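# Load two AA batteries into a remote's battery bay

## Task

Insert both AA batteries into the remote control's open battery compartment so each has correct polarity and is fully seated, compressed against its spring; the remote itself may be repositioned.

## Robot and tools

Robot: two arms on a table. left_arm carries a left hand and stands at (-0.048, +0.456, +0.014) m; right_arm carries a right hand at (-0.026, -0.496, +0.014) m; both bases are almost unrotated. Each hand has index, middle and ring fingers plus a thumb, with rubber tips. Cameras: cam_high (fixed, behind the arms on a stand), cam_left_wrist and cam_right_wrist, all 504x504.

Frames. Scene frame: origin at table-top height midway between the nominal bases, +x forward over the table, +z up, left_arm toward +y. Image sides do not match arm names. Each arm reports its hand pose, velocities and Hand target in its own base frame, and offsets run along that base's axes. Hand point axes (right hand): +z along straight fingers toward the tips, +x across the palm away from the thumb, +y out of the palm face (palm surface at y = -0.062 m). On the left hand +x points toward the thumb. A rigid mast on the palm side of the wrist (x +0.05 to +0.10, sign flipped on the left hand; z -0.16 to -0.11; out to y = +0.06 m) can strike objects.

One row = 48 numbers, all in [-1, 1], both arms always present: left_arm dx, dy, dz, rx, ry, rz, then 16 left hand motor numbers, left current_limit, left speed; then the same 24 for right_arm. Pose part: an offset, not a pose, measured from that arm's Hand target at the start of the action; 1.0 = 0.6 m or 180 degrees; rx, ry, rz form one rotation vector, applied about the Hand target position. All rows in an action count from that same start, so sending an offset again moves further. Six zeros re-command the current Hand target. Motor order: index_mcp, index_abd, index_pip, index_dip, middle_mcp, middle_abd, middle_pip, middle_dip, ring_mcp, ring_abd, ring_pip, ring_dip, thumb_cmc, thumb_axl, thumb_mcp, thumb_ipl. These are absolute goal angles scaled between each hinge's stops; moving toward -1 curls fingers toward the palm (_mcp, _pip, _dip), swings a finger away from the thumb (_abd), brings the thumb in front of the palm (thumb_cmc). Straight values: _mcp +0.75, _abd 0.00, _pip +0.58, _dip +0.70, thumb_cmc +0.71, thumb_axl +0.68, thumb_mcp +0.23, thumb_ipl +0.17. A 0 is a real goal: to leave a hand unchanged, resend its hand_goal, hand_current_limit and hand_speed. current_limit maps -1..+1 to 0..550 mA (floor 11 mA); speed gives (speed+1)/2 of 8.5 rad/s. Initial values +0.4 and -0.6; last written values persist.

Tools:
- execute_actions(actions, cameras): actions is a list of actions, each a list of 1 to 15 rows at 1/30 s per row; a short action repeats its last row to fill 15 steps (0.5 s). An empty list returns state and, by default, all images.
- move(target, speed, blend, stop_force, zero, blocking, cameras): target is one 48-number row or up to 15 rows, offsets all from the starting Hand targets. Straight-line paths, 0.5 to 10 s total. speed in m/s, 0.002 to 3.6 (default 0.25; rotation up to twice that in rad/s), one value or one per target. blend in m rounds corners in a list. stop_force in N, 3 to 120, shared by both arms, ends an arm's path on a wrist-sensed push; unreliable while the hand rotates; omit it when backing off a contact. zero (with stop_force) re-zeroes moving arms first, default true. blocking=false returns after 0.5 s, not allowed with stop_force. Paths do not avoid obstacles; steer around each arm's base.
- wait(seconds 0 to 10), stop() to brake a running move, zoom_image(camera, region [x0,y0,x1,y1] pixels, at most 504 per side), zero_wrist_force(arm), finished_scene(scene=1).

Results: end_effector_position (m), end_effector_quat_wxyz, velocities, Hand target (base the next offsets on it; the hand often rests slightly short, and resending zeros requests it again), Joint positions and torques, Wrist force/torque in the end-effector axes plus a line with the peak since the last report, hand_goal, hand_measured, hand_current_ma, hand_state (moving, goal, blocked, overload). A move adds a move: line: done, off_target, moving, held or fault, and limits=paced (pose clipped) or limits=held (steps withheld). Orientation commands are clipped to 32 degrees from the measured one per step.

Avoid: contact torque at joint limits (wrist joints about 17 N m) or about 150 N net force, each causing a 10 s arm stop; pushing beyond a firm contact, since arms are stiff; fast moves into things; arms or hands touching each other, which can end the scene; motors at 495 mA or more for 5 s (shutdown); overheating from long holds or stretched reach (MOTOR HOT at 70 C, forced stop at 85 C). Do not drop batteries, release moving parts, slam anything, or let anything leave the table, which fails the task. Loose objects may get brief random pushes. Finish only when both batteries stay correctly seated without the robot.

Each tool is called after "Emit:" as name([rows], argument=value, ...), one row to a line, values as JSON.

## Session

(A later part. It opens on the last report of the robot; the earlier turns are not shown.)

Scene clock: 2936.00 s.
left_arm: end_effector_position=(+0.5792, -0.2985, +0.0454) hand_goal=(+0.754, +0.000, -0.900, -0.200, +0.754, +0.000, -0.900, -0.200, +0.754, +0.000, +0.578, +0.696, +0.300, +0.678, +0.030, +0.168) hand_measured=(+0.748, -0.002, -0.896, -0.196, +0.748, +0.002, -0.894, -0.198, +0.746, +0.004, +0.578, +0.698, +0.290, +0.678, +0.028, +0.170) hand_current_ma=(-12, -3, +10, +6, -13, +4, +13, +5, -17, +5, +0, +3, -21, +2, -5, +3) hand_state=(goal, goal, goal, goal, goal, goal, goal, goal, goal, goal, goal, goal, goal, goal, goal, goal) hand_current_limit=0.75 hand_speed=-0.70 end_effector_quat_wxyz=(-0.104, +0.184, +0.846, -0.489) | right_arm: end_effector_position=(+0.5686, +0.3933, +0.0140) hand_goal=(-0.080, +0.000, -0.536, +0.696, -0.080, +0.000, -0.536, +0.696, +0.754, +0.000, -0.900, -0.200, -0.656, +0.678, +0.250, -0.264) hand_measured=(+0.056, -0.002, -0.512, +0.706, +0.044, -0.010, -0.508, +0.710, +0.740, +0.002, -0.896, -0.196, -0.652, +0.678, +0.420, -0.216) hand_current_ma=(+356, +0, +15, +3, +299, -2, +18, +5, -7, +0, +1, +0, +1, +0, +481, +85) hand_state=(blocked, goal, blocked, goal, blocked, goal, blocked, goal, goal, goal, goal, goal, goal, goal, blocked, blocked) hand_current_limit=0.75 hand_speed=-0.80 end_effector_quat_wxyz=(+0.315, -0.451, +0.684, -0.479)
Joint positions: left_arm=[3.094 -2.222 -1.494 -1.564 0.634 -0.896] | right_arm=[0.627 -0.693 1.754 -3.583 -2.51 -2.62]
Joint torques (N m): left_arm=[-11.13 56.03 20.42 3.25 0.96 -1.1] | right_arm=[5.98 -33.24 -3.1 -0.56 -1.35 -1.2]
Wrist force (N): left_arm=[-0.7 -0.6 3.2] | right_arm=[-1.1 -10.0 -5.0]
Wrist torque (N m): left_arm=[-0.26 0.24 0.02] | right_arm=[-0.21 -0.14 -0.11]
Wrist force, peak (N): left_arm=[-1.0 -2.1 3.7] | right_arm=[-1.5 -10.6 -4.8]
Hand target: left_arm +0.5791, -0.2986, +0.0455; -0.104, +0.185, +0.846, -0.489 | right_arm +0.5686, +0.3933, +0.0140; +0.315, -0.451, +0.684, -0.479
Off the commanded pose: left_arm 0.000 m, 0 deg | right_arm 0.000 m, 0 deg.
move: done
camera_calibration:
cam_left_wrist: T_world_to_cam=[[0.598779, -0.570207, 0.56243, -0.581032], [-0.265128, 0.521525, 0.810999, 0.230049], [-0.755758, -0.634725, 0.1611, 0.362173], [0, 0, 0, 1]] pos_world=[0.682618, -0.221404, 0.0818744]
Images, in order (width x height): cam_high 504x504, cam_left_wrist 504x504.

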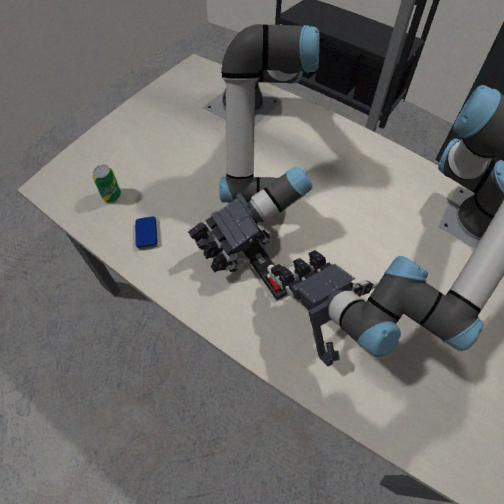

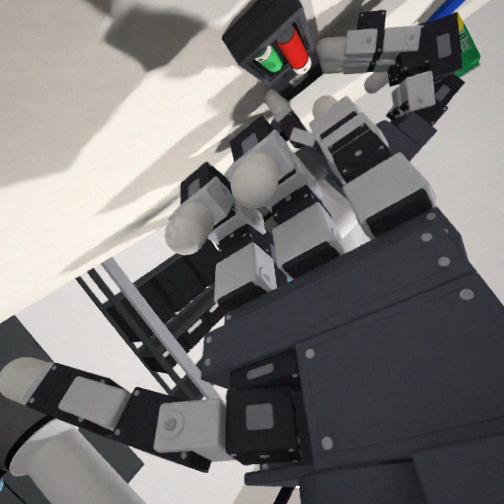

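Emit:
move([
  [0,0,-0.043,0,0,0,0.754,0,-0.9,-0.2,0.754,0,-0.9,-0.2,0.754,0,0.577,0.696,0.3,0.678,0.03,0.168,0.75,-0.7,0,0,0,0,0,0,-0.08,0,-0.536,0.696,-0.08,0,-0.536,0.696,0.754,0,-0.9,-0.2,-0.657,0.678,0.25,-0.265,0.75,-0.8],
], speed=0.02, stop_force=4, cameras=["cam_left_wrist","cam_high"])

Emit:
zoom_image(camera="cam_left_wrist", region=[240, 20, 360, 130])

Emit:
zoom_image(camera="cam_high", region=[240, 240, 310, 310])

Scene clock: 2951.63 s.
left_arm: end_effector_position=(+0.5791, -0.2986, +0.0196) hand_goal=(+0.754, +0.000, -0.900, -0.200, +0.754, +0.000, -0.900, -0.200, +0.754, +0.000, +0.578, +0.696, +0.300, +0.678, +0.030, +0.168) hand_measured=(+0.748, -0.002, -0.896, -0.196, +0.748, +0.002, -0.894, -0.198, +0.756, +0.004, +0.580, +0.698, +0.290, +0.678, +0.028, +0.170) hand_current_ma=(-12, -3, +10, +6, -13, +4, +13, +5, +5, +5, +4, +3, -21, +2, -5, +3) hand_state=(goal, goal, goal, goal, goal, goal, goal, goal, goal, goal, goal, goal, goal, goal, goal, goal) hand_current_limit=0.75 hand_speed=-0.70 end_effector_quat_wxyz=(-0.104, +0.185, +0.846, -0.489) | right_arm: end_effector_position=(+0.5686, +0.3933, +0.0140) hand_goal=(-0.080, +0.000, -0.536, +0.696, -0.080, +0.000, -0.536, +0.696, +0.754, +0.000, -0.900, -0.200, -0.656, +0.678, +0.250, -0.264) hand_measured=(+0.056, -0.002, -0.512, +0.706, +0.044, -0.010, -0.508, +0.710, +0.740, +0.002, -0.896, -0.196, -0.652, +0.678, +0.420, -0.216) hand_current_ma=(+356, +0, +15, +3, +299, -2, +18, +5, -7, +0, +1, +0, +1, +0, +481, +85) hand_state=(blocked, goal, blocked, goal, blocked, goal, blocked, goal, goal, goal, goal, goal, goal, goal, blocked, blocked) hand_current_limit=0.75 hand_speed=-0.80 end_effector_quat_wxyz=(+0.315, -0.451, +0.684, -0.479)
Joint positions: left_arm=[3.094 -2.256 -1.512 -1.512 0.634 -0.896] | right_arm=[0.627 -0.693 1.754 -3.583 -2.51 -2.62]
Joint torques (N m): left_arm=[-11.66 55.2 28.53 -0.49 0.56 -1.24] | right_arm=[5.04 -33.5 -3.61 -0.46 -1.41 -1.2]
Wrist force (N): left_arm=[-0.4 -1.7 -0.5] | right_arm=[-1.2 -10.0 -4.9]
Wrist torque (N m): left_arm=[0.01 0.02 0.09] | right_arm=[-0.23 -0.13 -0.13]
Wrist force, peak (N): left_arm=[-0.8 -0.9 3.5] | right_arm=[-0.9 -10.6 -5.0]
Hand target: left_arm +0.5791, -0.2986, +0.0197; -0.104, +0.185, +0.846, -0.489 | right_arm +0.5686, +0.3933, +0.0140; +0.315, -0.451, +0.684, -0.479
Off the commanded pose: left_arm 0.000 m, 0 deg | right_arm 0.000 m, 0 deg.
move: done
camera_calibration:
cam_left_wrist: T_world_to_cam=[[0.598636, -0.570417, 0.562369, -0.566403], [-0.264937, 0.521556, 0.811041, 0.250846], [-0.755939, -0.634511, 0.161098, 0.366285], [0, 0, 0, 1]] pos_world=[0.682417, -0.221504, 0.0560742]
Images, in order (width x height): cam_high 504x504, cam_left_wrist 504x504.

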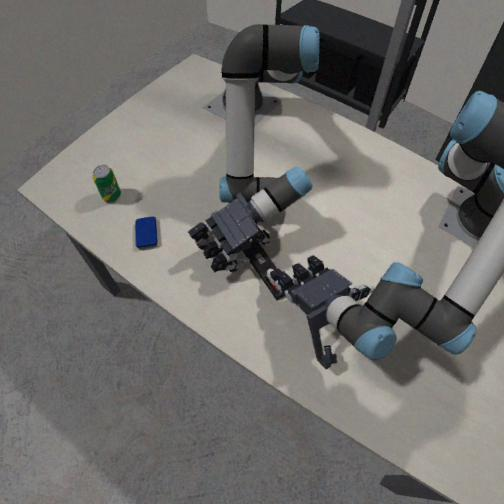

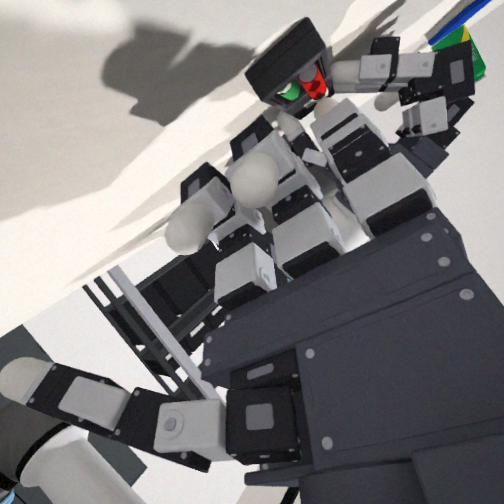

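Scaled by 4.200.

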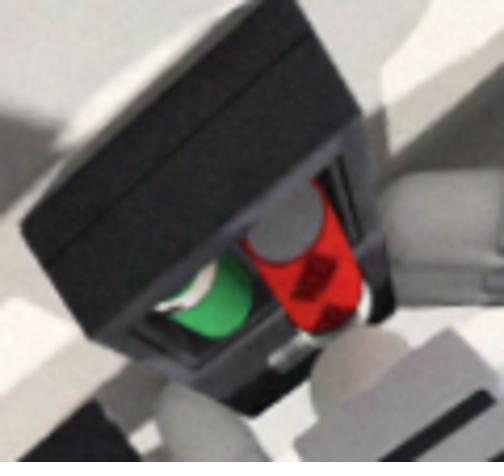

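Scaled by 7.200.

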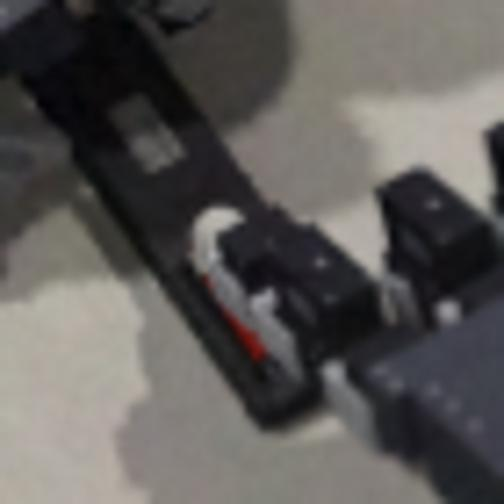

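Emit:
move([
  [0.0054,0.0122,0,0,0,0,0.754,0,-0.9,-0.2,0.754,0,-0.9,-0.2,0.71,0,0.55,0.67,0.3,0.678,0.03,0.168,0.75,-0.7,0,0,0,0,0,0,-0.08,0,-0.536,0.696,-0.08,0,-0.536,0.696,0.754,0,-0.9,-0.2,-0.657,0.678,0.25,-0.265,0.75,-0.8],
], speed=0.02, stop_force=12, cameras=["cam_left_wrist","cam_high"])

Emit:
zoom_image(camera="cam_left_wrist", region=[240, 20, 360, 130])

Emit:
zoom_image(camera="cam_high", region=[240, 240, 310, 310])

Scene clock: 2962.90 s.
left_arm: end_effector_position=(+0.5823, -0.2912, +0.0197) hand_goal=(+0.754, +0.000, -0.900, -0.200, +0.754, +0.000, -0.900, -0.200, +0.710, +0.000, +0.550, +0.670, +0.300, +0.678, +0.030, +0.168) hand_measured=(+0.748, -0.002, -0.896, -0.196, +0.748, +0.002, -0.894, -0.198, +0.750, +0.004, +0.578, +0.688, +0.290, +0.678, +0.028, +0.170) hand_current_ma=(-12, -3, +10, +6, -13, +4, +13, +5, +133, +5, +82, +48, -21, +2, -5, +3) hand_state=(goal, goal, goal, goal, goal, goal, goal, goal, blocked, goal, blocked, goal, goal, goal, goal, goal) hand_current_limit=0.75 hand_speed=-0.70 end_effector_quat_wxyz=(-0.104, +0.185, +0.846, -0.489) | right_arm: end_effector_position=(+0.5686, +0.3933, +0.0140) hand_goal=(-0.080, +0.000, -0.536, +0.696, -0.080, +0.000, -0.536, +0.696, +0.754, +0.000, -0.900, -0.200, -0.656, +0.678, +0.250, -0.264) hand_measured=(+0.056, -0.002, -0.512, +0.706, +0.044, -0.010, -0.508, +0.710, +0.740, +0.002, -0.896, -0.196, -0.652, +0.678, +0.420, -0.216) hand_current_ma=(+356, +0, +15, +3, +299, -2, +18, +5, -7, +0, +1, +0, +1, +0, +481, +85) hand_state=(blocked, goal, blocked, goal, blocked, goal, blocked, goal, goal, goal, goal, goal, goal, goal, blocked, blocked) hand_current_limit=0.75 hand_speed=-0.80 end_effector_quat_wxyz=(+0.315, -0.451, +0.684, -0.479)
Joint positions: left_arm=[3.105 -2.259 -1.504 -1.53 0.64 -0.881] | right_arm=[0.627 -0.693 1.754 -3.583 -2.51 -2.62]
Joint torques (N m): left_arm=[-9.86 48.9 5.04 3.21 -2.17 -1.09] | right_arm=[5.51 -32.47 -3.36 -0.4 -1.26 -1.32]
Wrist force (N): left_arm=[-0.4 -2.2 3.1] | right_arm=[-1.1 -10.3 -4.7]
Wrist torque (N m): left_arm=[-0.17 0.24 0.12] | right_arm=[-0.28 -0.14 -0.12]
Wrist force, peak (N): left_arm=[-0.2 -3.3 2.8] | right_arm=[-1.0 -10.5 -5.3]
Hand target: left_arm +0.5823, -0.2912, +0.0197; -0.104, +0.185, +0.846, -0.489 | right_arm +0.5686, +0.3933, +0.0140; +0.315, -0.451, +0.684, -0.479
Off the commanded pose: left_arm 0.000 m, 0 deg | right_arm 0.000 m, 0 deg.
move: done
camera_calibration:
cam_left_wrist: T_world_to_cam=[[0.598594, -0.570453, 0.562378, -0.564194], [-0.264998, 0.521504, 0.811055, 0.247943], [-0.755951, -0.634521, 0.161, 0.373423], [0, 0, 0, 1]] pos_world=[0.685717, -0.214204, 0.056074]
Images, in order (width x height): cam_high 504x504, cam_left_wrist 504x504.

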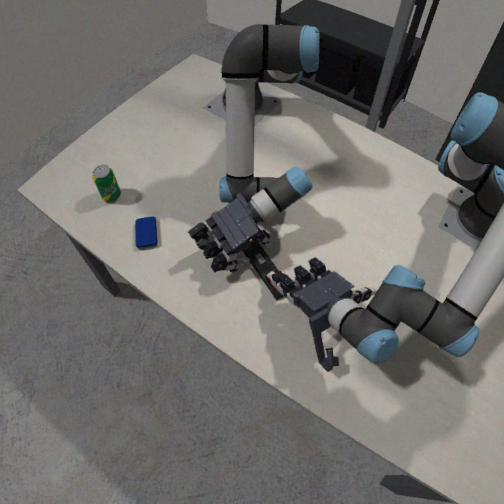

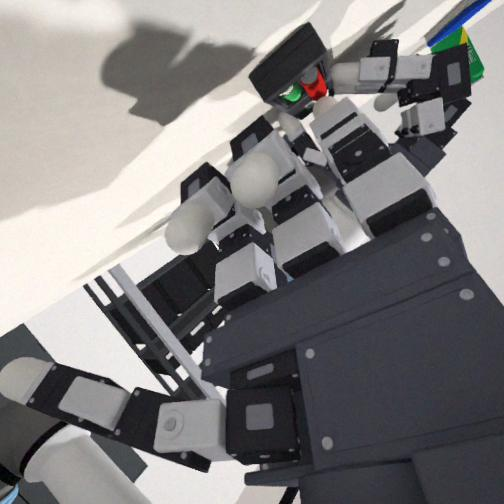

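Scaled by 4.200.

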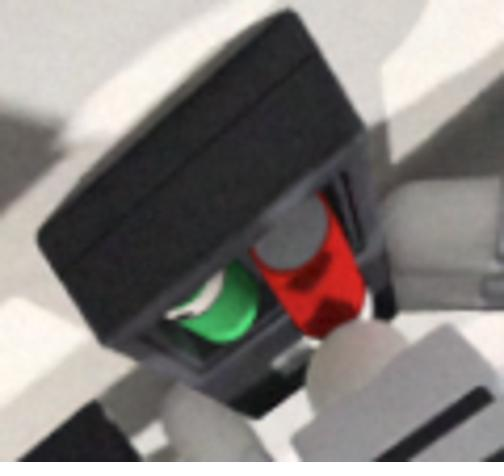

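Scaled by 7.200.

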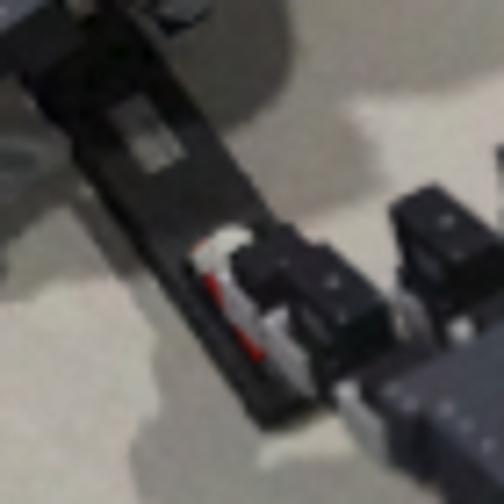

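Emit:
move([
  [0,0,0.01,0,0,0,0.754,0,-0.9,-0.2,0.754,0,-0.9,-0.2,0.754,0,0.577,0.696,0.3,0.678,0.03,0.168,0.75,-0.7,0,0,0,0,0,0,-0.08,0,-0.536,0.696,-0.08,0,-0.536,0.696,0.754,0,-0.9,-0.2,-0.657,0.678,0.25,-0.265,0.75,-0.8],
  [-0.0075,-0.017,0.08,0.1523,-0.0678,0,0.754,0,-0.9,-0.2,0.754,0,-0.9,-0.2,0.754,0,0.577,0.696,0.3,0.678,0.03,0.168,0.75,-0.7,0,0,0,0,0,0,-0.08,0,-0.536,0.696,-0.08,0,-0.536,0.696,0.754,0,-0.9,-0.2,-0.657,0.678,0.25,-0.265,0.75,-0.8],
  [0.026,0.06,0.11,0.1523,-0.0678,0,0.754,0,-0.9,-0.2,0.754,0,-0.9,-0.2,0.754,0,0.577,0.696,0.3,0.678,0.03,0.168,0.75,-0.7,0,0,0,0,0,0,-0.08,0,-0.536,0.696,-0.08,0,-0.536,0.696,0.754,0,-0.9,-0.2,-0.657,0.678,0.25,-0.265,0.75,-0.8],
], speed=0.08, cameras=["cam_left_wrist","cam_high"])

Emit:
zoom_image(camera="cam_left_wrist", region=[240, 0, 360, 120])

Emit:
zoom_image(camera="cam_high", region=[250, 250, 300, 300])

Scene clock: 2979.43 s.
left_arm: end_effector_position=(+0.5981, -0.2552, +0.0860) hand_goal=(+0.754, +0.000, -0.900, -0.200, +0.754, +0.000, -0.900, -0.200, +0.754, +0.000, +0.578, +0.696, +0.300, +0.678, +0.030, +0.168) hand_measured=(+0.748, -0.002, -0.896, -0.196, +0.748, +0.002, -0.894, -0.198, +0.750, +0.002, +0.580, +0.698, +0.292, +0.678, +0.028, +0.170) hand_current_ma=(-12, -3, +10, +6, -12, +4, +13, +5, -8, +3, +2, +4, -20, +1, -5, +3) hand_state=(goal, goal, goal, goal, goal, goal, goal, goal, goal, goal, goal, goal, goal, goal, goal, goal) hand_current_limit=0.75 hand_speed=-0.70 end_effector_quat_wxyz=(-0.055, +0.205, +0.944, -0.253) | right_arm: end_effector_position=(+0.5686, +0.3933, +0.0140) hand_goal=(-0.080, +0.000, -0.536, +0.696, -0.080, +0.000, -0.536, +0.696, +0.754, +0.000, -0.900, -0.200, -0.656, +0.678, +0.250, -0.264) hand_measured=(+0.056, -0.002, -0.512, +0.706, +0.044, -0.010, -0.508, +0.710, +0.740, +0.002, -0.896, -0.196, -0.652, +0.678, +0.420, -0.216) hand_current_ma=(+355, +0, +15, +3, +299, -2, +18, +5, -7, +0, +1, +0, +1, +0, +481, +85) hand_state=(blocked, goal, blocked, goal, blocked, goal, blocked, goal, goal, goal, goal, goal, goal, goal, blocked, blocked) hand_current_limit=0.75 hand_speed=-0.80 end_effector_quat_wxyz=(+0.315, -0.451, +0.684, -0.479)
Joint positions: left_arm=[2.997 -2.108 -1.524 -1.241 1.07 -1.246] | right_arm=[0.627 -0.693 1.754 -3.583 -2.51 -2.62]
Joint torques (N m): left_arm=[-13.3 32.37 8 4.05 -2.52 -1.29] | right_arm=[5.07 -34.14 -3.33 -0.48 -1.24 -1.37]
Wrist force (N): left_arm=[-1.1 -0.7 3.7] | right_arm=[-0.5 -9.6 -4.8]
Wrist torque (N m): left_arm=[-0.30 0.30 -0.01] | right_arm=[-0.25 -0.22 -0.11]
Wrist force, peak (N): left_arm=[-0.2 -3.0 -7.5] | right_arm=[-1.2 -10.5 -5.1]
Hand target: left_arm +0.5979, -0.2552, +0.0857; -0.055, +0.205, +0.944, -0.253 | right_arm +0.5686, +0.3933, +0.0140; +0.315, -0.451, +0.684, -0.479
Off the commanded pose: left_arm 0.000 m, 0 deg | right_arm 0.000 m, 0 deg.
move: done
camera_calibration:
cam_left_wrist: T_world_to_cam=[[0.499299, -0.793317, 0.348351, -0.569426], [-0.450561, 0.10568, 0.886469, 0.177871], [-0.740064, -0.599566, -0.304672, 0.437052], [0, 0, 0, 1]] pos_world=[0.687902, -0.208491, 0.173841]
Images, in order (width x height): cam_high 504x504, cam_left_wrist 504x504.

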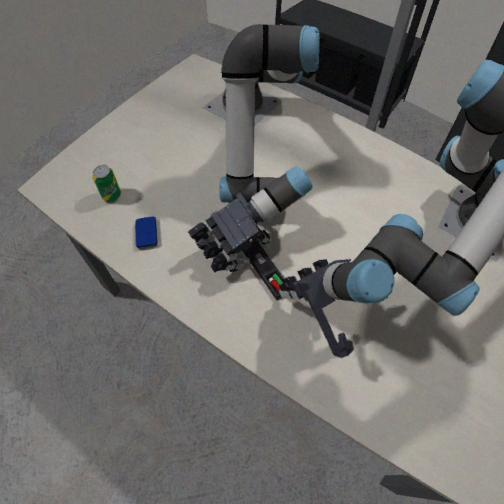

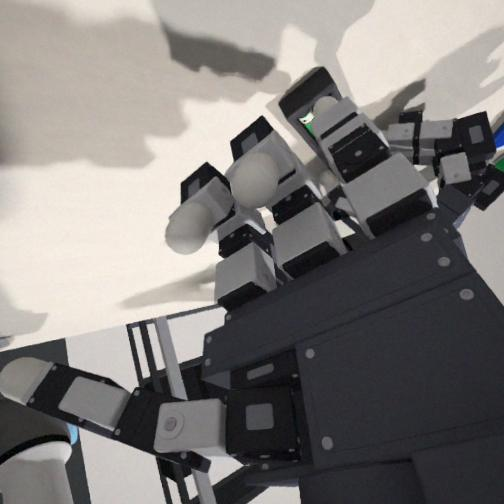

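Scaled by 4.200.

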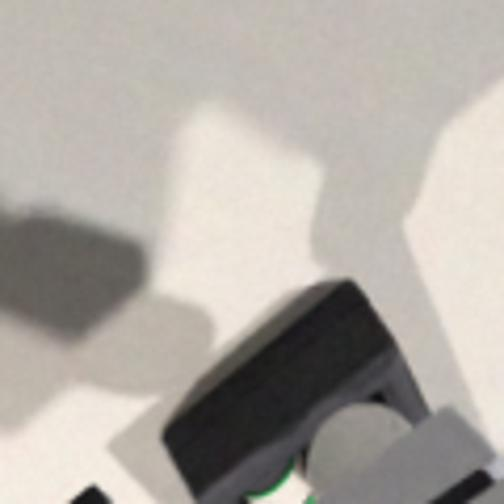

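Scaled by 10.080.

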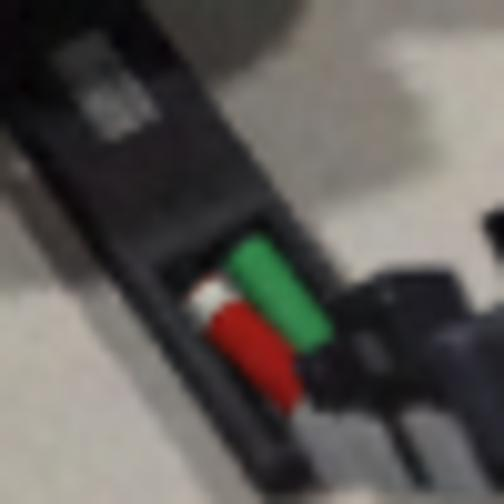

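Emit:
move([
  [0,0,0.055,0,0,0,0.754,0,-0.9,-0.2,0.754,0,-0.9,-0.2,0.754,0,0.577,0.696,0.3,0.678,0.03,0.168,0.75,-0.7,0,0,0,0,0,0,-0.08,0,-0.536,0.696,-0.08,0,-0.536,0.696,0.754,0,-0.9,-0.2,-0.657,0.678,0.25,-0.265,0.75,-0.8],
  [-0.0535,-0.1293,0.045,0,0,0,0.754,0,-0.9,-0.2,0.754,0,-0.9,-0.2,0.754,0,0.577,0.696,0.3,0.678,0.03,0.168,0.75,-0.7,0,0,0,0,0,0,-0.08,0,-0.536,0.696,-0.08,0,-0.536,0.696,0.754,0,-0.9,-0.2,-0.657,0.678,0.25,-0.265,0.75,-0.8],
], speed=0.08, cameras=["cam_left_wrist","cam_high"])

Emit:
zoom_image(camera="cam_left_wrist", region=[210, 0, 330, 100])

Emit:
zoom_image(camera="cam_high", region=[250, 250, 300, 300])

Scene clock: 2988.93 s.
left_arm: end_effector_position=(+0.5657, -0.3329, +0.1125) hand_goal=(+0.754, +0.000, -0.900, -0.200, +0.754, +0.000, -0.900, -0.200, +0.754, +0.000, +0.578, +0.696, +0.300, +0.678, +0.030, +0.168) hand_measured=(+0.748, -0.002, -0.896, -0.196, +0.748, +0.002, -0.894, -0.198, +0.750, +0.002, +0.580, +0.698, +0.292, +0.678, +0.028, +0.170) hand_current_ma=(-11, -3, +10, +6, -12, +4, +13, +5, -9, +3, +1, +4, -20, +1, -5, +3) hand_state=(goal, goal, goal, goal, goal, goal, goal, goal, goal, goal, goal, goal, goal, goal, goal, goal) hand_current_limit=0.75 hand_speed=-0.70 end_effector_quat_wxyz=(-0.055, +0.205, +0.944, -0.253) | right_arm: end_effector_position=(+0.5686, +0.3933, +0.0140) hand_goal=(-0.080, +0.000, -0.536, +0.696, -0.080, +0.000, -0.536, +0.696, +0.754, +0.000, -0.900, -0.200, -0.656, +0.678, +0.250, -0.264) hand_measured=(+0.056, -0.002, -0.512, +0.706, +0.044, -0.010, -0.508, +0.710, +0.740, +0.002, -0.896, -0.196, -0.652, +0.678, +0.420, -0.216) hand_current_ma=(+355, +0, +15, +3, +299, -2, +18, +5, -7, +0, +1, +0, +1, +0, +481, +85) hand_state=(blocked, goal, blocked, goal, blocked, goal, blocked, goal, goal, goal, goal, goal, goal, goal, blocked, blocked) hand_current_limit=0.75 hand_speed=-0.80 end_effector_quat_wxyz=(+0.315, -0.451, +0.684, -0.479)
Joint positions: left_arm=[2.872 -2.087 -1.501 -1.216 1.054 -1.388] | right_arm=[0.627 -0.693 1.754 -3.583 -2.51 -2.62]
Joint torques (N m): left_arm=[10.21 47.64 36.1 0.44 -0.55 0.98] | right_arm=[5.08 -32.53 -4.71 -0.43 -1.23 -1.56]
Wrist force (N): left_arm=[-0.7 -0.7 3.7] | right_arm=[-0.8 -9.6 -5.0]
Wrist torque (N m): left_arm=[-0.30 0.23 0.09] | right_arm=[-0.24 -0.17 -0.12]
Wrist force, peak (N): left_arm=[-0.9 -0.2 4.9] | right_arm=[-0.7 -9.9 -5.3]
Hand target: left_arm +0.5658, -0.3328, +0.1127; -0.055, +0.205, +0.944, -0.253 | right_arm +0.5686, +0.3933, +0.0140; +0.315, -0.451, +0.684, -0.479
Off the commanded pose: left_arm 0.000 m, 0 deg | right_arm 0.000 m, 0 deg.
move: done
camera_calibration:
cam_left_wrist: T_world_to_cam=[[0.499354, -0.793414, 0.34805, -0.624218], [-0.449803, 0.105932, 0.886824, 0.14764], [-0.740488, -0.599393, -0.303983, 0.374732], [0, 0, 0, 1]] pos_world=[0.6556, -0.286292, 0.200241]
Images, in order (width x height): cam_high 504x504, cam_left_wrist 504x504.

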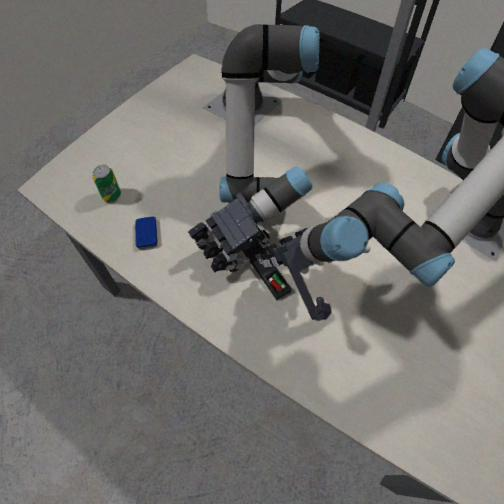

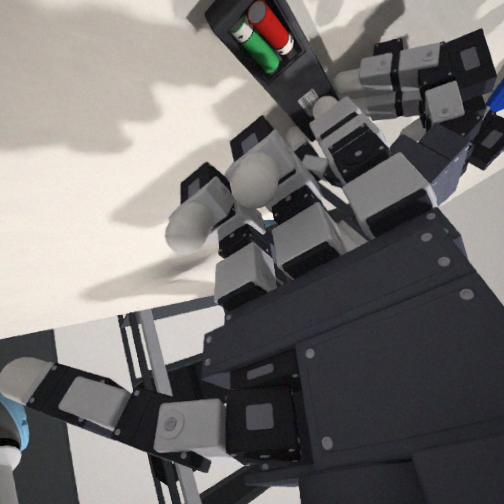

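Scaled by 4.200.

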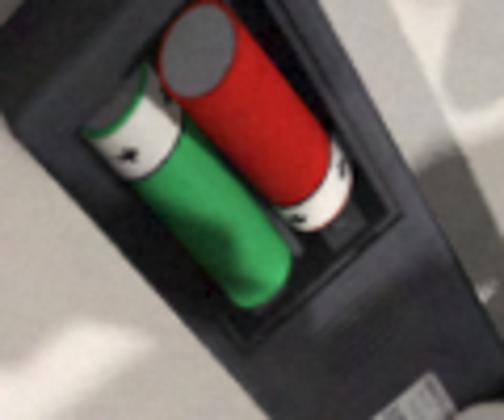

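Scaled by 10.080.

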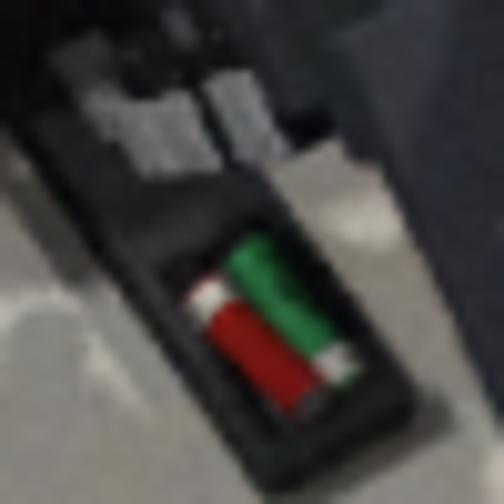

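Emit:
move([
  [0,0,0.03,0,0,0,0.754,0,-0.9,-0.2,0.754,0,-0.9,-0.2,0.754,0,0.577,0.696,0.3,0.678,0.03,0.168,0.75,-0.7,0,0,0,0,0,0,-0.08,0,-0.536,0.696,-0.08,0,-0.536,0.696,0.754,0,-0.9,-0.2,-0.657,0.678,0.25,-0.265,0.75,-0.8],
  [0.144,0.0538,0.05,0,0,0,0.754,0,-0.9,-0.2,0.754,0,-0.9,-0.2,0.754,0,-0.9,-0.2,0.3,0.678,0.03,0.168,0.75,-0.5,0,0,0,0,0,0,-0.08,0,-0.536,0.696,-0.08,0,-0.536,0.696,0.754,0,-0.9,-0.2,-0.657,0.678,0.25,-0.265,0.75,-0.8],
  [0.144,0.0538,0.0001,0,0,0,0.754,0,0.577,0.696,0.754,0,0.577,0.696,0.754,0,-0.9,-0.2,0.3,0.678,0.03,0.168,0.75,-0.5,0,0,0,0,0,0,-0.08,0,-0.536,0.696,-0.08,0,-0.536,0.696,0.754,0,-0.9,-0.2,-0.657,0.678,0.25,-0.265,0.75,-0.8],
], speed=0.1, cameras=["cam_left_wrist","cam_high"])

Emit:
zoom_image(camera="cam_high", region=[240, 240, 310, 310])

Scene clock: 3053.17 s.
left_arm: end_effector_position=(+0.6522, -0.3005, +0.1127) hand_goal=(+0.754, +0.000, +0.578, +0.696, +0.754, +0.000, +0.578, +0.696, +0.754, +0.000, -0.900, -0.200, +0.300, +0.678, +0.030, +0.168) hand_measured=(+0.748, -0.002, +0.572, +0.694, +0.748, +0.002, +0.572, +0.694, +0.750, +0.002, -0.894, -0.198, +0.292, +0.678, +0.028, +0.170) hand_current_ma=(-11, -3, -10, -5, -12, +4, -14, -4, -9, +3, +14, +5, -20, +1, -5, +3) hand_state=(goal, goal, goal, goal, goal, goal, goal, goal, goal, goal, goal, goal, goal, goal, goal, goal) hand_current_limit=0.75 hand_speed=-0.50 end_effector_quat_wxyz=(-0.055, +0.205, +0.944, -0.253) | right_arm: end_effector_position=(+0.5686, +0.3933, +0.0140) hand_goal=(-0.080, +0.000, -0.536, +0.696, -0.080, +0.000, -0.536, +0.696, +0.754, +0.000, -0.900, -0.200, -0.656, +0.678, +0.250, -0.264) hand_measured=(+0.056, -0.002, -0.512, +0.706, +0.044, -0.010, -0.508, +0.710, +0.740, +0.002, -0.896, -0.196, -0.652, +0.678, +0.420, -0.216) hand_current_ma=(+355, +0, +15, +3, +299, -2, +18, +5, -7, +0, +1, +0, +1, +0, +481, +85) hand_state=(blocked, goal, blocked, goal, blocked, goal, blocked, goal, goal, goal, goal, goal, goal, goal, blocked, blocked) hand_current_limit=0.75 hand_speed=-0.80 end_effector_quat_wxyz=(+0.315, -0.451, +0.684, -0.479)
Joint positions: left_arm=[2.946 -2.232 -1.249 -1.364 1.063 -1.304] | right_arm=[0.627 -0.693 1.754 -3.583 -2.51 -2.62]
Joint torques (N m): left_arm=[-11.03 58.08 38.38 0.85 -2.12 -1.31] | right_arm=[5.66 -33.61 -5.46 -0.51 -1.31 -1.53]
Wrist force (N): left_arm=[-1.0 -0.8 3.7] | right_arm=[-0.5 -9.5 -4.9]
Wrist torque (N m): left_arm=[-0.33 0.28 -0.01] | right_arm=[-0.23 -0.22 -0.10]
Wrist force, peak (N): left_arm=[-0.3 -1.8 4.3] | right_arm=[-0.8 -10.1 -5.3]
Hand target: left_arm +0.6522, -0.3005, +0.1127; -0.055, +0.205, +0.944, -0.253 | right_arm +0.5686, +0.3933, +0.0140; +0.315, -0.451, +0.684, -0.479
Off the commanded pose: left_arm 0.000 m, 0 deg | right_arm 0.000 m, 0 deg.
move: done
camera_calibration:
cam_left_wrist: T_world_to_cam=[[0.49936, -0.79336, 0.348166, -0.641824], [-0.450127, 0.105797, 0.886675, 0.183086], [-0.740287, -0.599489, -0.304282, 0.458183], [0, 0, 0, 1]] pos_world=[0.742101, -0.253892, 0.200541]
Images, in order (width x height): cam_high 504x504, cam_left_wrist 504x504.

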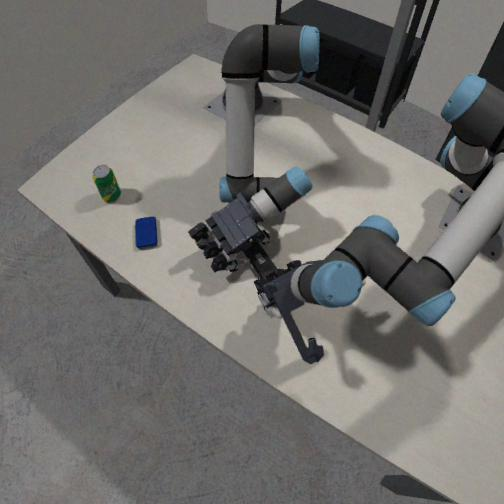

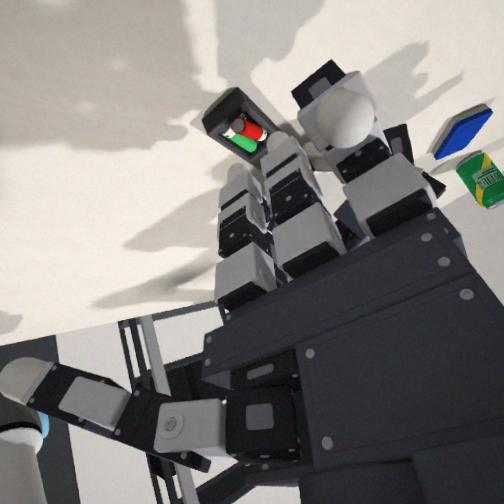

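Scaled by 7.200.

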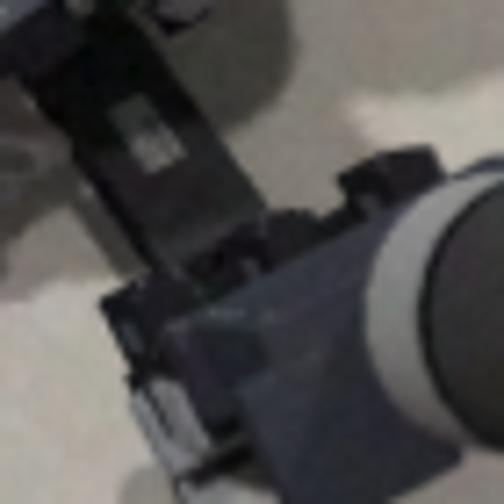

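Emit:
zoom_image(camera="cam_left_wrist", region=[190, 80, 310, 200])

Scaled by 4.200.

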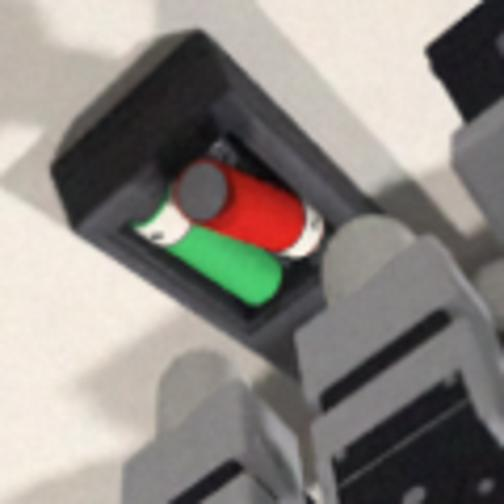

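Emit:
move([
  [-0.01,0.0013,0,0,0,0,0.754,0,0.577,0.696,0.754,0,0.577,0.696,0.754,0,-0.9,-0.2,0.3,0.678,0.03,0.168,0.75,-0.5,0,0,0,0,0,0,-0.08,0,-0.536,0.696,-0.08,0,-0.536,0.696,0.754,0,-0.9,-0.2,-0.657,0.678,0.25,-0.265,0.75,-0.8],
  [-0.01,0.0013,-0.0400,0,0,0,0.754,0,0.577,0.696,0.754,0,0.577,0.696,0.754,0,-0.9,-0.2,0.3,0.678,0.03,0.168,0.75,-0.5,0,0,0,0,0,0,-0.08,0,-0.536,0.696,-0.08,0,-0.536,0.696,0.754,0,-0.9,-0.2,-0.657,0.678,0.25,-0.265,0.75,-0.8],
], speed=0.05, stop_force=4, cameras=["cam_left_wrist"])

Emit:
zoom_image(camera="cam_left_wrist", region=[190, 80, 310, 200])

Scene clock: 3078.77 s.
left_arm: end_effector_position=(+0.6462, -0.2998, +0.0887) hand_goal=(+0.754, +0.000, +0.578, +0.696, +0.754, +0.000, +0.578, +0.696, +0.754, +0.000, -0.900, -0.200, +0.300, +0.678, +0.030, +0.168) hand_measured=(+0.748, -0.002, +0.572, +0.694, +0.748, +0.002, +0.572, +0.694, +0.750, +0.002, -0.894, -0.198, +0.292, +0.678, +0.028, +0.170) hand_current_ma=(-11, -3, -10, -5, -12, +4, -13, -4, -9, +3, +14, +5, -20, +1, -5, +3) hand_state=(goal, goal, goal, goal, goal, goal, goal, goal, goal, goal, goal, goal, goal, goal, goal, goal) hand_current_limit=0.75 hand_speed=-0.50 end_effector_quat_wxyz=(-0.055, +0.205, +0.944, -0.253) | right_arm: end_effector_position=(+0.5686, +0.3933, +0.0140) hand_goal=(-0.080, +0.000, -0.536, +0.696, -0.080, +0.000, -0.536, +0.696, +0.754, +0.000, -0.900, -0.200, -0.656, +0.678, +0.250, -0.264) hand_measured=(+0.056, -0.002, -0.512, +0.706, +0.044, -0.010, -0.508, +0.710, +0.740, +0.002, -0.896, -0.196, -0.652, +0.678, +0.420, -0.216) hand_current_ma=(+355, +0, +15, +3, +299, -2, +18, +5, -7, +0, +1, +0, +1, +0, +481, +85) hand_state=(blocked, goal, blocked, goal, blocked, goal, blocked, goal, goal, goal, goal, goal, goal, goal, blocked, blocked) hand_current_limit=0.75 hand_speed=-0.80 end_effector_quat_wxyz=(+0.315, -0.451, +0.684, -0.479)
Joint positions: left_arm=[2.946 -2.24 -1.301 -1.303 1.062 -1.304] | right_arm=[0.627 -0.693 1.754 -3.583 -2.51 -2.62]
Joint torques (N m): left_arm=[2.76 59.28 38.68 -0.16 -2.33 0.53] | right_arm=[6.05 -33.5 -3.99 -0.67 -1.04 -1.51]
Wrist force (N): left_arm=[-1.3 -0.7 3.9] | right_arm=[-0.9 -9.4 -5.1]
Wrist torque (N m): left_arm=[-0.33 0.33 -0.05] | right_arm=[-0.21 -0.15 -0.15]
Wrist force, peak (N): left_arm=[-0.9 -0.1 4.3] | right_arm=[-0.9 -10.0 -5.6]
Hand target: left_arm +0.6462, -0.2998, +0.0887; -0.055, +0.205, +0.944, -0.253 | right_arm +0.5686, +0.3933, +0.0140; +0.315, -0.451, +0.684, -0.479
Off the commanded pose: left_arm 0.000 m, 0 deg | right_arm 0.000 m, 0 deg.
move: done
camera_calibration:
cam_left_wrist: T_world_to_cam=[[0.499324, -0.793389, 0.34815, -0.629895], [-0.450092, 0.105824, 0.88669, 0.20157], [-0.740333, -0.599445, -0.304258, 0.446899], [0, 0, 0, 1]] pos_world=[0.7361, -0.253192, 0.176541]
Images, in order (width x height): cam_left_wrist 504x504.

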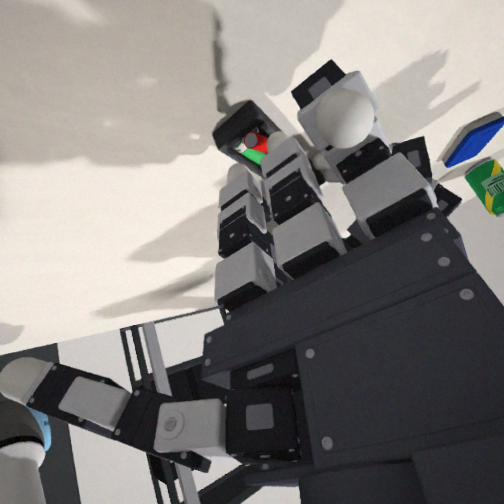

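Scaled by 4.200.

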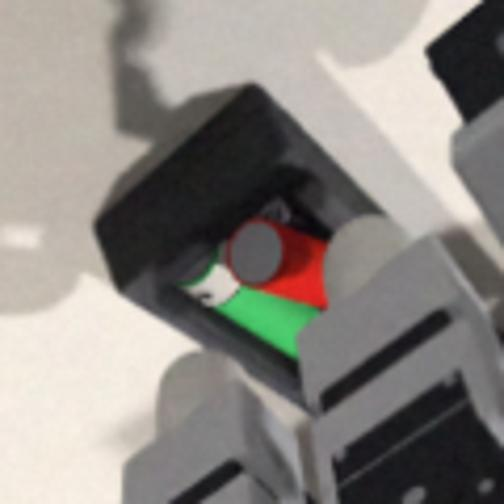

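Emit:
move([
  [0.0075,0.0003,0,0,0,0,0.754,0,0.577,0.696,0.754,0,0.577,0.696,0.754,0,-0.9,-0.2,0.3,0.678,0.03,0.168,0.75,-0.5,0,0,0,0,0,0,-0.08,0,-0.536,0.696,-0.08,0,-0.536,0.696,0.754,0,-0.9,-0.2,-0.657,0.678,0.25,-0.265,0.75,-0.8],
  [0.0075,0.0003,-0.014,0,0,0,0.754,0,0.577,0.696,0.754,0,0.577,0.696,0.754,0,-0.9,-0.2,0.3,0.678,0.03,0.168,0.75,-0.5,0,0,0,0,0,0,-0.08,0,-0.536,0.696,-0.08,0,-0.536,0.696,0.754,0,-0.9,-0.2,-0.657,0.678,0.25,-0.265,0.75,-0.8],
], speed=0.03, stop_force=4, cameras=["cam_left_wrist"])

Emit:
zoom_image(camera="cam_left_wrist", region=[190, 80, 310, 200])

Scene clock: 3094.77 s.
left_arm: end_effector_position=(+0.6507, -0.2996, +0.0803) hand_goal=(+0.754, +0.000, +0.578, +0.696, +0.754, +0.000, +0.578, +0.696, +0.754, +0.000, -0.900, -0.200, +0.300, +0.678, +0.030, +0.168) hand_measured=(+0.748, -0.002, +0.572, +0.694, +0.748, +0.002, +0.572, +0.694, +0.750, +0.002, -0.894, -0.198, +0.292, +0.678, +0.028, +0.170) hand_current_ma=(-11, -3, -10, -5, -12, +4, -13, -4, -9, +3, +14, +5, -20, +1, -5, +3) hand_state=(goal, goal, goal, goal, goal, goal, goal, goal, goal, goal, goal, goal, goal, goal, goal, goal) hand_current_limit=0.75 hand_speed=-0.50 end_effector_quat_wxyz=(-0.055, +0.205, +0.944, -0.253) | right_arm: end_effector_position=(+0.5686, +0.3933, +0.0140) hand_goal=(-0.080, +0.000, -0.536, +0.696, -0.080, +0.000, -0.536, +0.696, +0.754, +0.000, -0.900, -0.200, -0.656, +0.678, +0.250, -0.264) hand_measured=(+0.056, -0.002, -0.512, +0.706, +0.044, -0.010, -0.508, +0.710, +0.740, +0.002, -0.896, -0.196, -0.652, +0.678, +0.420, -0.216) hand_current_ma=(+355, +0, +15, +3, +299, -2, +18, +5, -7, +0, +1, +0, +1, +0, +481, +85) hand_state=(blocked, goal, blocked, goal, blocked, goal, blocked, goal, goal, goal, goal, goal, goal, goal, blocked, blocked) hand_current_limit=0.75 hand_speed=-0.80 end_effector_quat_wxyz=(+0.315, -0.451, +0.684, -0.479)
Joint positions: left_arm=[2.947 -2.258 -1.294 -1.294 1.063 -1.303] | right_arm=[0.627 -0.693 1.754 -3.583 -2.51 -2.62]
Joint torques (N m): left_arm=[-10.71 60.33 38.7 0.41 0.88 -1.06] | right_arm=[4.89 -32.89 -5.01 -0.74 -1.19 -1.41]
Wrist force (N): left_arm=[-0.9 -0.7 3.6] | right_arm=[-0.8 -9.8 -5.2]
Wrist torque (N m): left_arm=[-0.31 0.29 -0.01] | right_arm=[-0.25 -0.16 -0.15]
Wrist force, peak (N): left_arm=[-1.0 -0.9 4.1] | right_arm=[-1.1 -9.8 -5.5]
Hand target: left_arm +0.6507, -0.2996, +0.0803; -0.055, +0.205, +0.944, -0.253 | right_arm +0.5686, +0.3933, +0.0140; +0.315, -0.451, +0.684, -0.479
Off the commanded pose: left_arm 0.000 m, 0 deg | right_arm 0.000 m, 0 deg.
move: done
camera_calibration:
cam_left_wrist: T_world_to_cam=[[0.499397, -0.793367, 0.348096, -0.629098], [-0.450088, 0.105734, 0.886703, 0.210994], [-0.740286, -0.599491, -0.304282, 0.447752], [0, 0, 0, 1]] pos_world=[0.740601, -0.252991, 0.168141]
Images, in order (width x height): cam_left_wrist 504x504.

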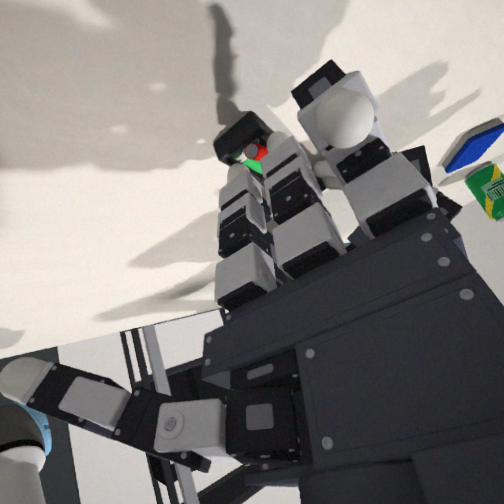

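Scaled by 4.200.

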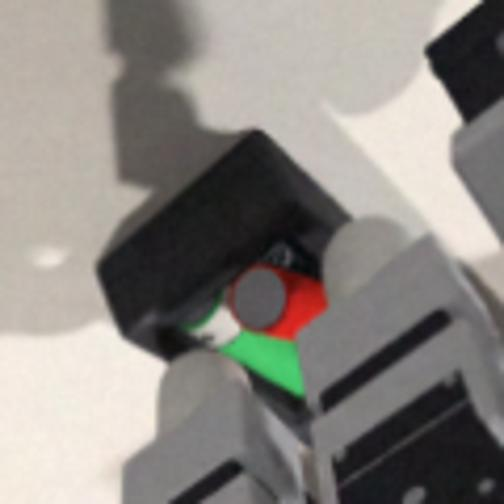

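Emit:
wait(seconds=0.1, cameras=["cam_left_wrist","cam_high"])

Emit:
zoom_image(camera="cam_left_wrist", region=[190, 80, 310, 200])

Emit:
zoom_image(camera="cam_high", region=[240, 240, 310, 310])

Scene clock: 3108.97 s.
left_arm: end_effector_position=(+0.6507, -0.2996, +0.0803) hand_goal=(+0.754, +0.000, +0.578, +0.696, +0.754, +0.000, +0.578, +0.696, +0.754, +0.000, -0.900, -0.200, +0.300, +0.678, +0.030, +0.168) hand_measured=(+0.748, -0.002, +0.572, +0.694, +0.748, +0.002, +0.572, +0.694, +0.750, +0.002, -0.894, -0.198, +0.292, +0.678, +0.028, +0.170) hand_current_ma=(-11, -3, -10, -5, -12, +4, -13, -4, -9, +3, +14, +5, -20, +1, -5, +3) hand_state=(goal, goal, goal, goal, goal, goal, goal, goal, goal, goal, goal, goal, goal, goal, goal, goal) hand_current_limit=0.75 hand_speed=-0.50 end_effector_quat_wxyz=(-0.055, +0.205, +0.944, -0.253) | right_arm: end_effector_position=(+0.5686, +0.3933, +0.0140) hand_goal=(-0.080, +0.000, -0.536, +0.696, -0.080, +0.000, -0.536, +0.696, +0.754, +0.000, -0.900, -0.200, -0.656, +0.678, +0.250, -0.264) hand_measured=(+0.056, -0.002, -0.512, +0.706, +0.044, -0.010, -0.508, +0.710, +0.740, +0.002, -0.896, -0.196, -0.652, +0.678, +0.420, -0.216) hand_current_ma=(+355, +0, +15, +3, +299, -2, +18, +5, -7, +0, +1, +0, +1, +0, +481, +85) hand_state=(blocked, goal, blocked, goal, blocked, goal, blocked, goal, goal, goal, goal, goal, goal, goal, blocked, blocked) hand_current_limit=0.75 hand_speed=-0.80 end_effector_quat_wxyz=(+0.315, -0.451, +0.684, -0.479)
Joint positions: left_arm=[2.947 -2.258 -1.294 -1.294 1.063 -1.303] | right_arm=[0.627 -0.693 1.754 -3.583 -2.51 -2.62]
Joint torques (N m): left_arm=[-10.19 58.99 36.58 0.18 1.04 -1.07] | right_arm=[6.14 -33.01 -4.5 -0.65 -1.21 -1.67]
Wrist force (N): left_arm=[-0.9 -0.6 3.7] | right_arm=[-0.8 -10.0 -5.0]
Wrist torque (N m): left_arm=[-0.31 0.27 -0.01] | right_arm=[-0.29 -0.18 -0.14]
Wrist force, peak (N): left_arm=[-1.3 -0.8 3.9] | right_arm=[-0.6 -9.9 -5.4]
Hand target: left_arm +0.6507, -0.2996, +0.0803; -0.055, +0.205, +0.944, -0.253 | right_arm +0.5686, +0.3933, +0.0140; +0.315, -0.451, +0.684, -0.479
Off the commanded pose: left_arm 0.000 m, 0 deg | right_arm 0.000 m, 0 deg.
wait: 0.10 s; at rest from the start
camera_calibration:
cam_left_wrist: T_world_to_cam=[[0.49936, -0.79336, 0.348166, -0.629081], [-0.450127, 0.105797, 0.886675, 0.211044], [-0.740287, -0.599489, -0.304282, 0.447753], [0, 0, 0, 1]] pos_world=[0.740601, -0.252992, 0.168141]
Images, in order (width x height): cam_high 504x504, cam_left_wrist 504x504.

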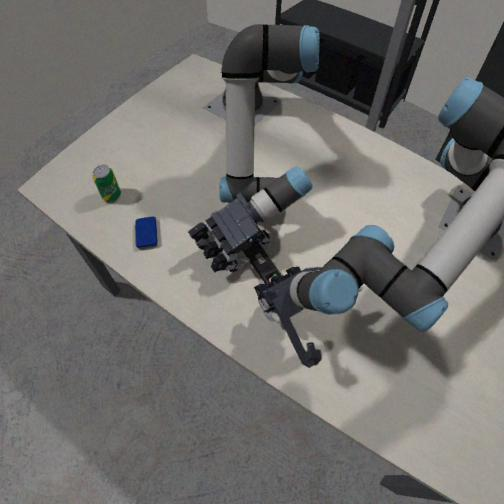

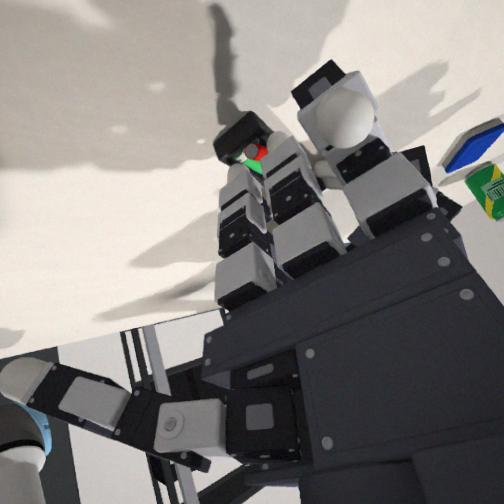

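Scaled by 4.200.

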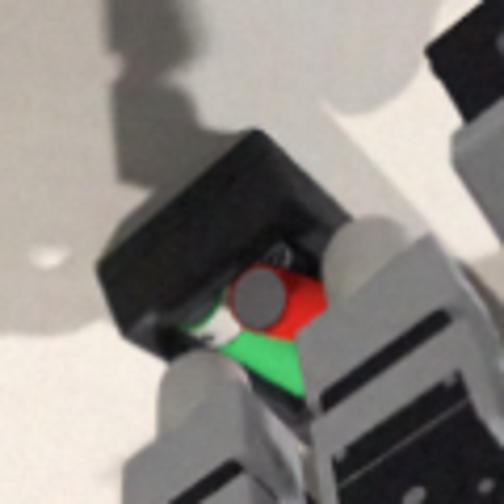

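Scaled by 7.200.

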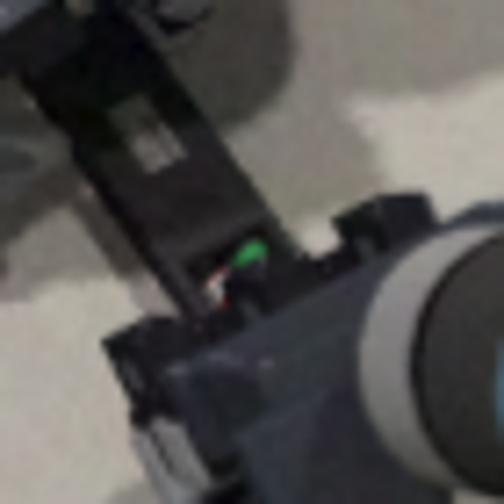

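Emit:
move([
  [0,0,-0.0015,0,0,0, 0.754,0,0.577,0.696, 0.754,0,0.577,0.696, 0.754,0,-0.9,-0.2, 0.3,0.678,0.03,0.168, 0.75,-0.8, 0,0,0,0,0,0,-0.08,0,-0.536,0.696,-0.08,0,-0.536,0.696,0.754,0,-0.9,-0.2,-0.657,0.678,0.25,-0.265,0.75,-0.8],
  [0,0,-0.0015,0,0,0, 0.754,-0.06,0.577,0.696, 0.754,0.06,0.577,0.696, 0.754,0,-0.9,-0.2, 0.3,0.678,0.03,0.168, 0.75,-0.9, 0,0,0,0,0,0,-0.08,0,-0.536,0.696,-0.08,0,-0.536,0.696,0.754,0,-0.9,-0.2,-0.657,0.678,0.25,-0.265,0.75,-0.8],
], speed=0.02, cameras=["cam_left_wrist","cam_high"])

Emit:
zoom_image(camera="cam_left_wrist", region=[190, 80, 310, 200])

Scene clock: 3124.50 s.
left_arm: end_effector_position=(+0.6507, -0.2996, +0.0794) hand_goal=(+0.754, -0.060, +0.578, +0.696, +0.754, +0.060, +0.578, +0.696, +0.754, +0.000, -0.900, -0.200, +0.300, +0.678, +0.030, +0.168) hand_measured=(+0.748, -0.056, +0.572, +0.694, +0.748, +0.056, +0.572, +0.694, +0.750, +0.002, -0.894, -0.198, +0.292, +0.678, +0.028, +0.170) hand_current_ma=(-11, +6, -10, -5, -12, -5, -13, -4, -9, +3, +14, +5, -20, +1, -5, +3) hand_state=(goal, goal, goal, goal, goal, goal, goal, goal, goal, goal, goal, goal, goal, goal, goal, goal) hand_current_limit=0.75 hand_speed=-0.90 end_effector_quat_wxyz=(-0.055, +0.205, +0.944, -0.253) | right_arm: end_effector_position=(+0.5686, +0.3933, +0.0140) hand_goal=(-0.080, +0.000, -0.536, +0.696, -0.080, +0.000, -0.536, +0.696, +0.754, +0.000, -0.900, -0.200, -0.656, +0.678, +0.250, -0.264) hand_measured=(+0.056, -0.002, -0.512, +0.706, +0.044, -0.010, -0.508, +0.710, +0.740, +0.002, -0.896, -0.196, -0.652, +0.678, +0.420, -0.216) hand_current_ma=(+355, +0, +15, +3, +299, -2, +18, +5, -7, +0, +1, +0, +1, +0, +481, +85) hand_state=(blocked, goal, blocked, goal, blocked, goal, blocked, goal, goal, goal, goal, goal, goal, goal, blocked, blocked) hand_current_limit=0.75 hand_speed=-0.80 end_effector_quat_wxyz=(+0.315, -0.451, +0.684, -0.479)
Joint positions: left_arm=[2.947 -2.258 -1.295 -1.292 1.063 -1.303] | right_arm=[0.627 -0.693 1.754 -3.583 -2.51 -2.62]
Joint torques (N m): left_arm=[-10.27 38.48 8.22 2.63 1.1 -1.1] | right_arm=[6.33 -32.68 -5.05 -0.71 -1.03 -1.48]
Wrist force (N): left_arm=[-0.9 -0.5 3.7] | right_arm=[-0.9 -9.5 -4.9]
Wrist torque (N m): left_arm=[-0.30 0.28 -0.02] | right_arm=[-0.23 -0.16 -0.15]
Wrist force, peak (N): left_arm=[-1.1 -0.9 4.0] | right_arm=[-1.0 -10.2 -5.0]
Hand target: left_arm +0.6507, -0.2996, +0.0794; -0.055, +0.205, +0.944, -0.253 | right_arm +0.5686, +0.3933, +0.0140; +0.315, -0.451, +0.684, -0.479
Off the commanded pose: left_arm 0.000 m, 0 deg | right_arm 0.000 m, 0 deg.
move: done
camera_calibration:
cam_left_wrist: T_world_to_cam=[[0.499344, -0.793356, 0.348197, -0.62876], [-0.450145, 0.105825, 0.886663, 0.211864], [-0.740287, -0.599489, -0.304282, 0.44748], [0, 0, 0, 1]] pos_world=[0.740601, -0.252992, 0.167241]
Images, in order (width x height): cam_high 504x504, cam_left_wrist 504x504.

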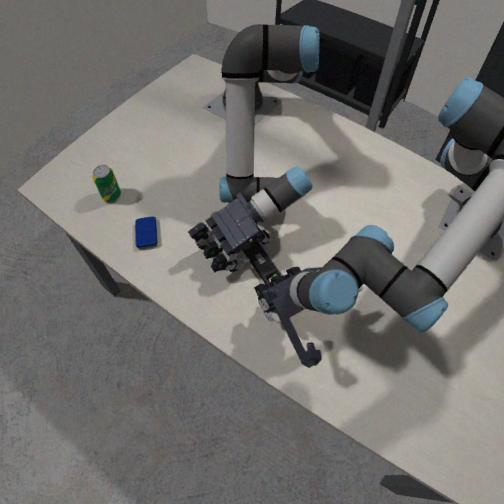

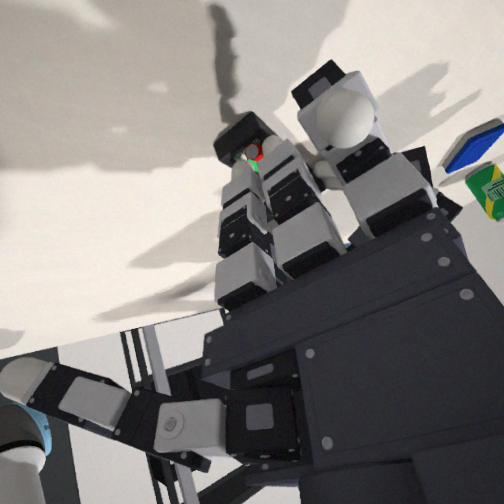

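Scaled by 4.200.

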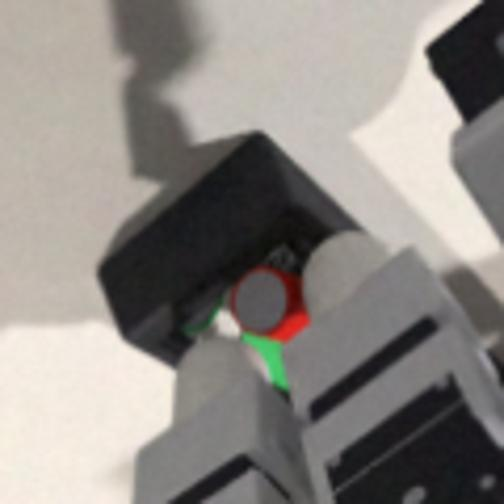

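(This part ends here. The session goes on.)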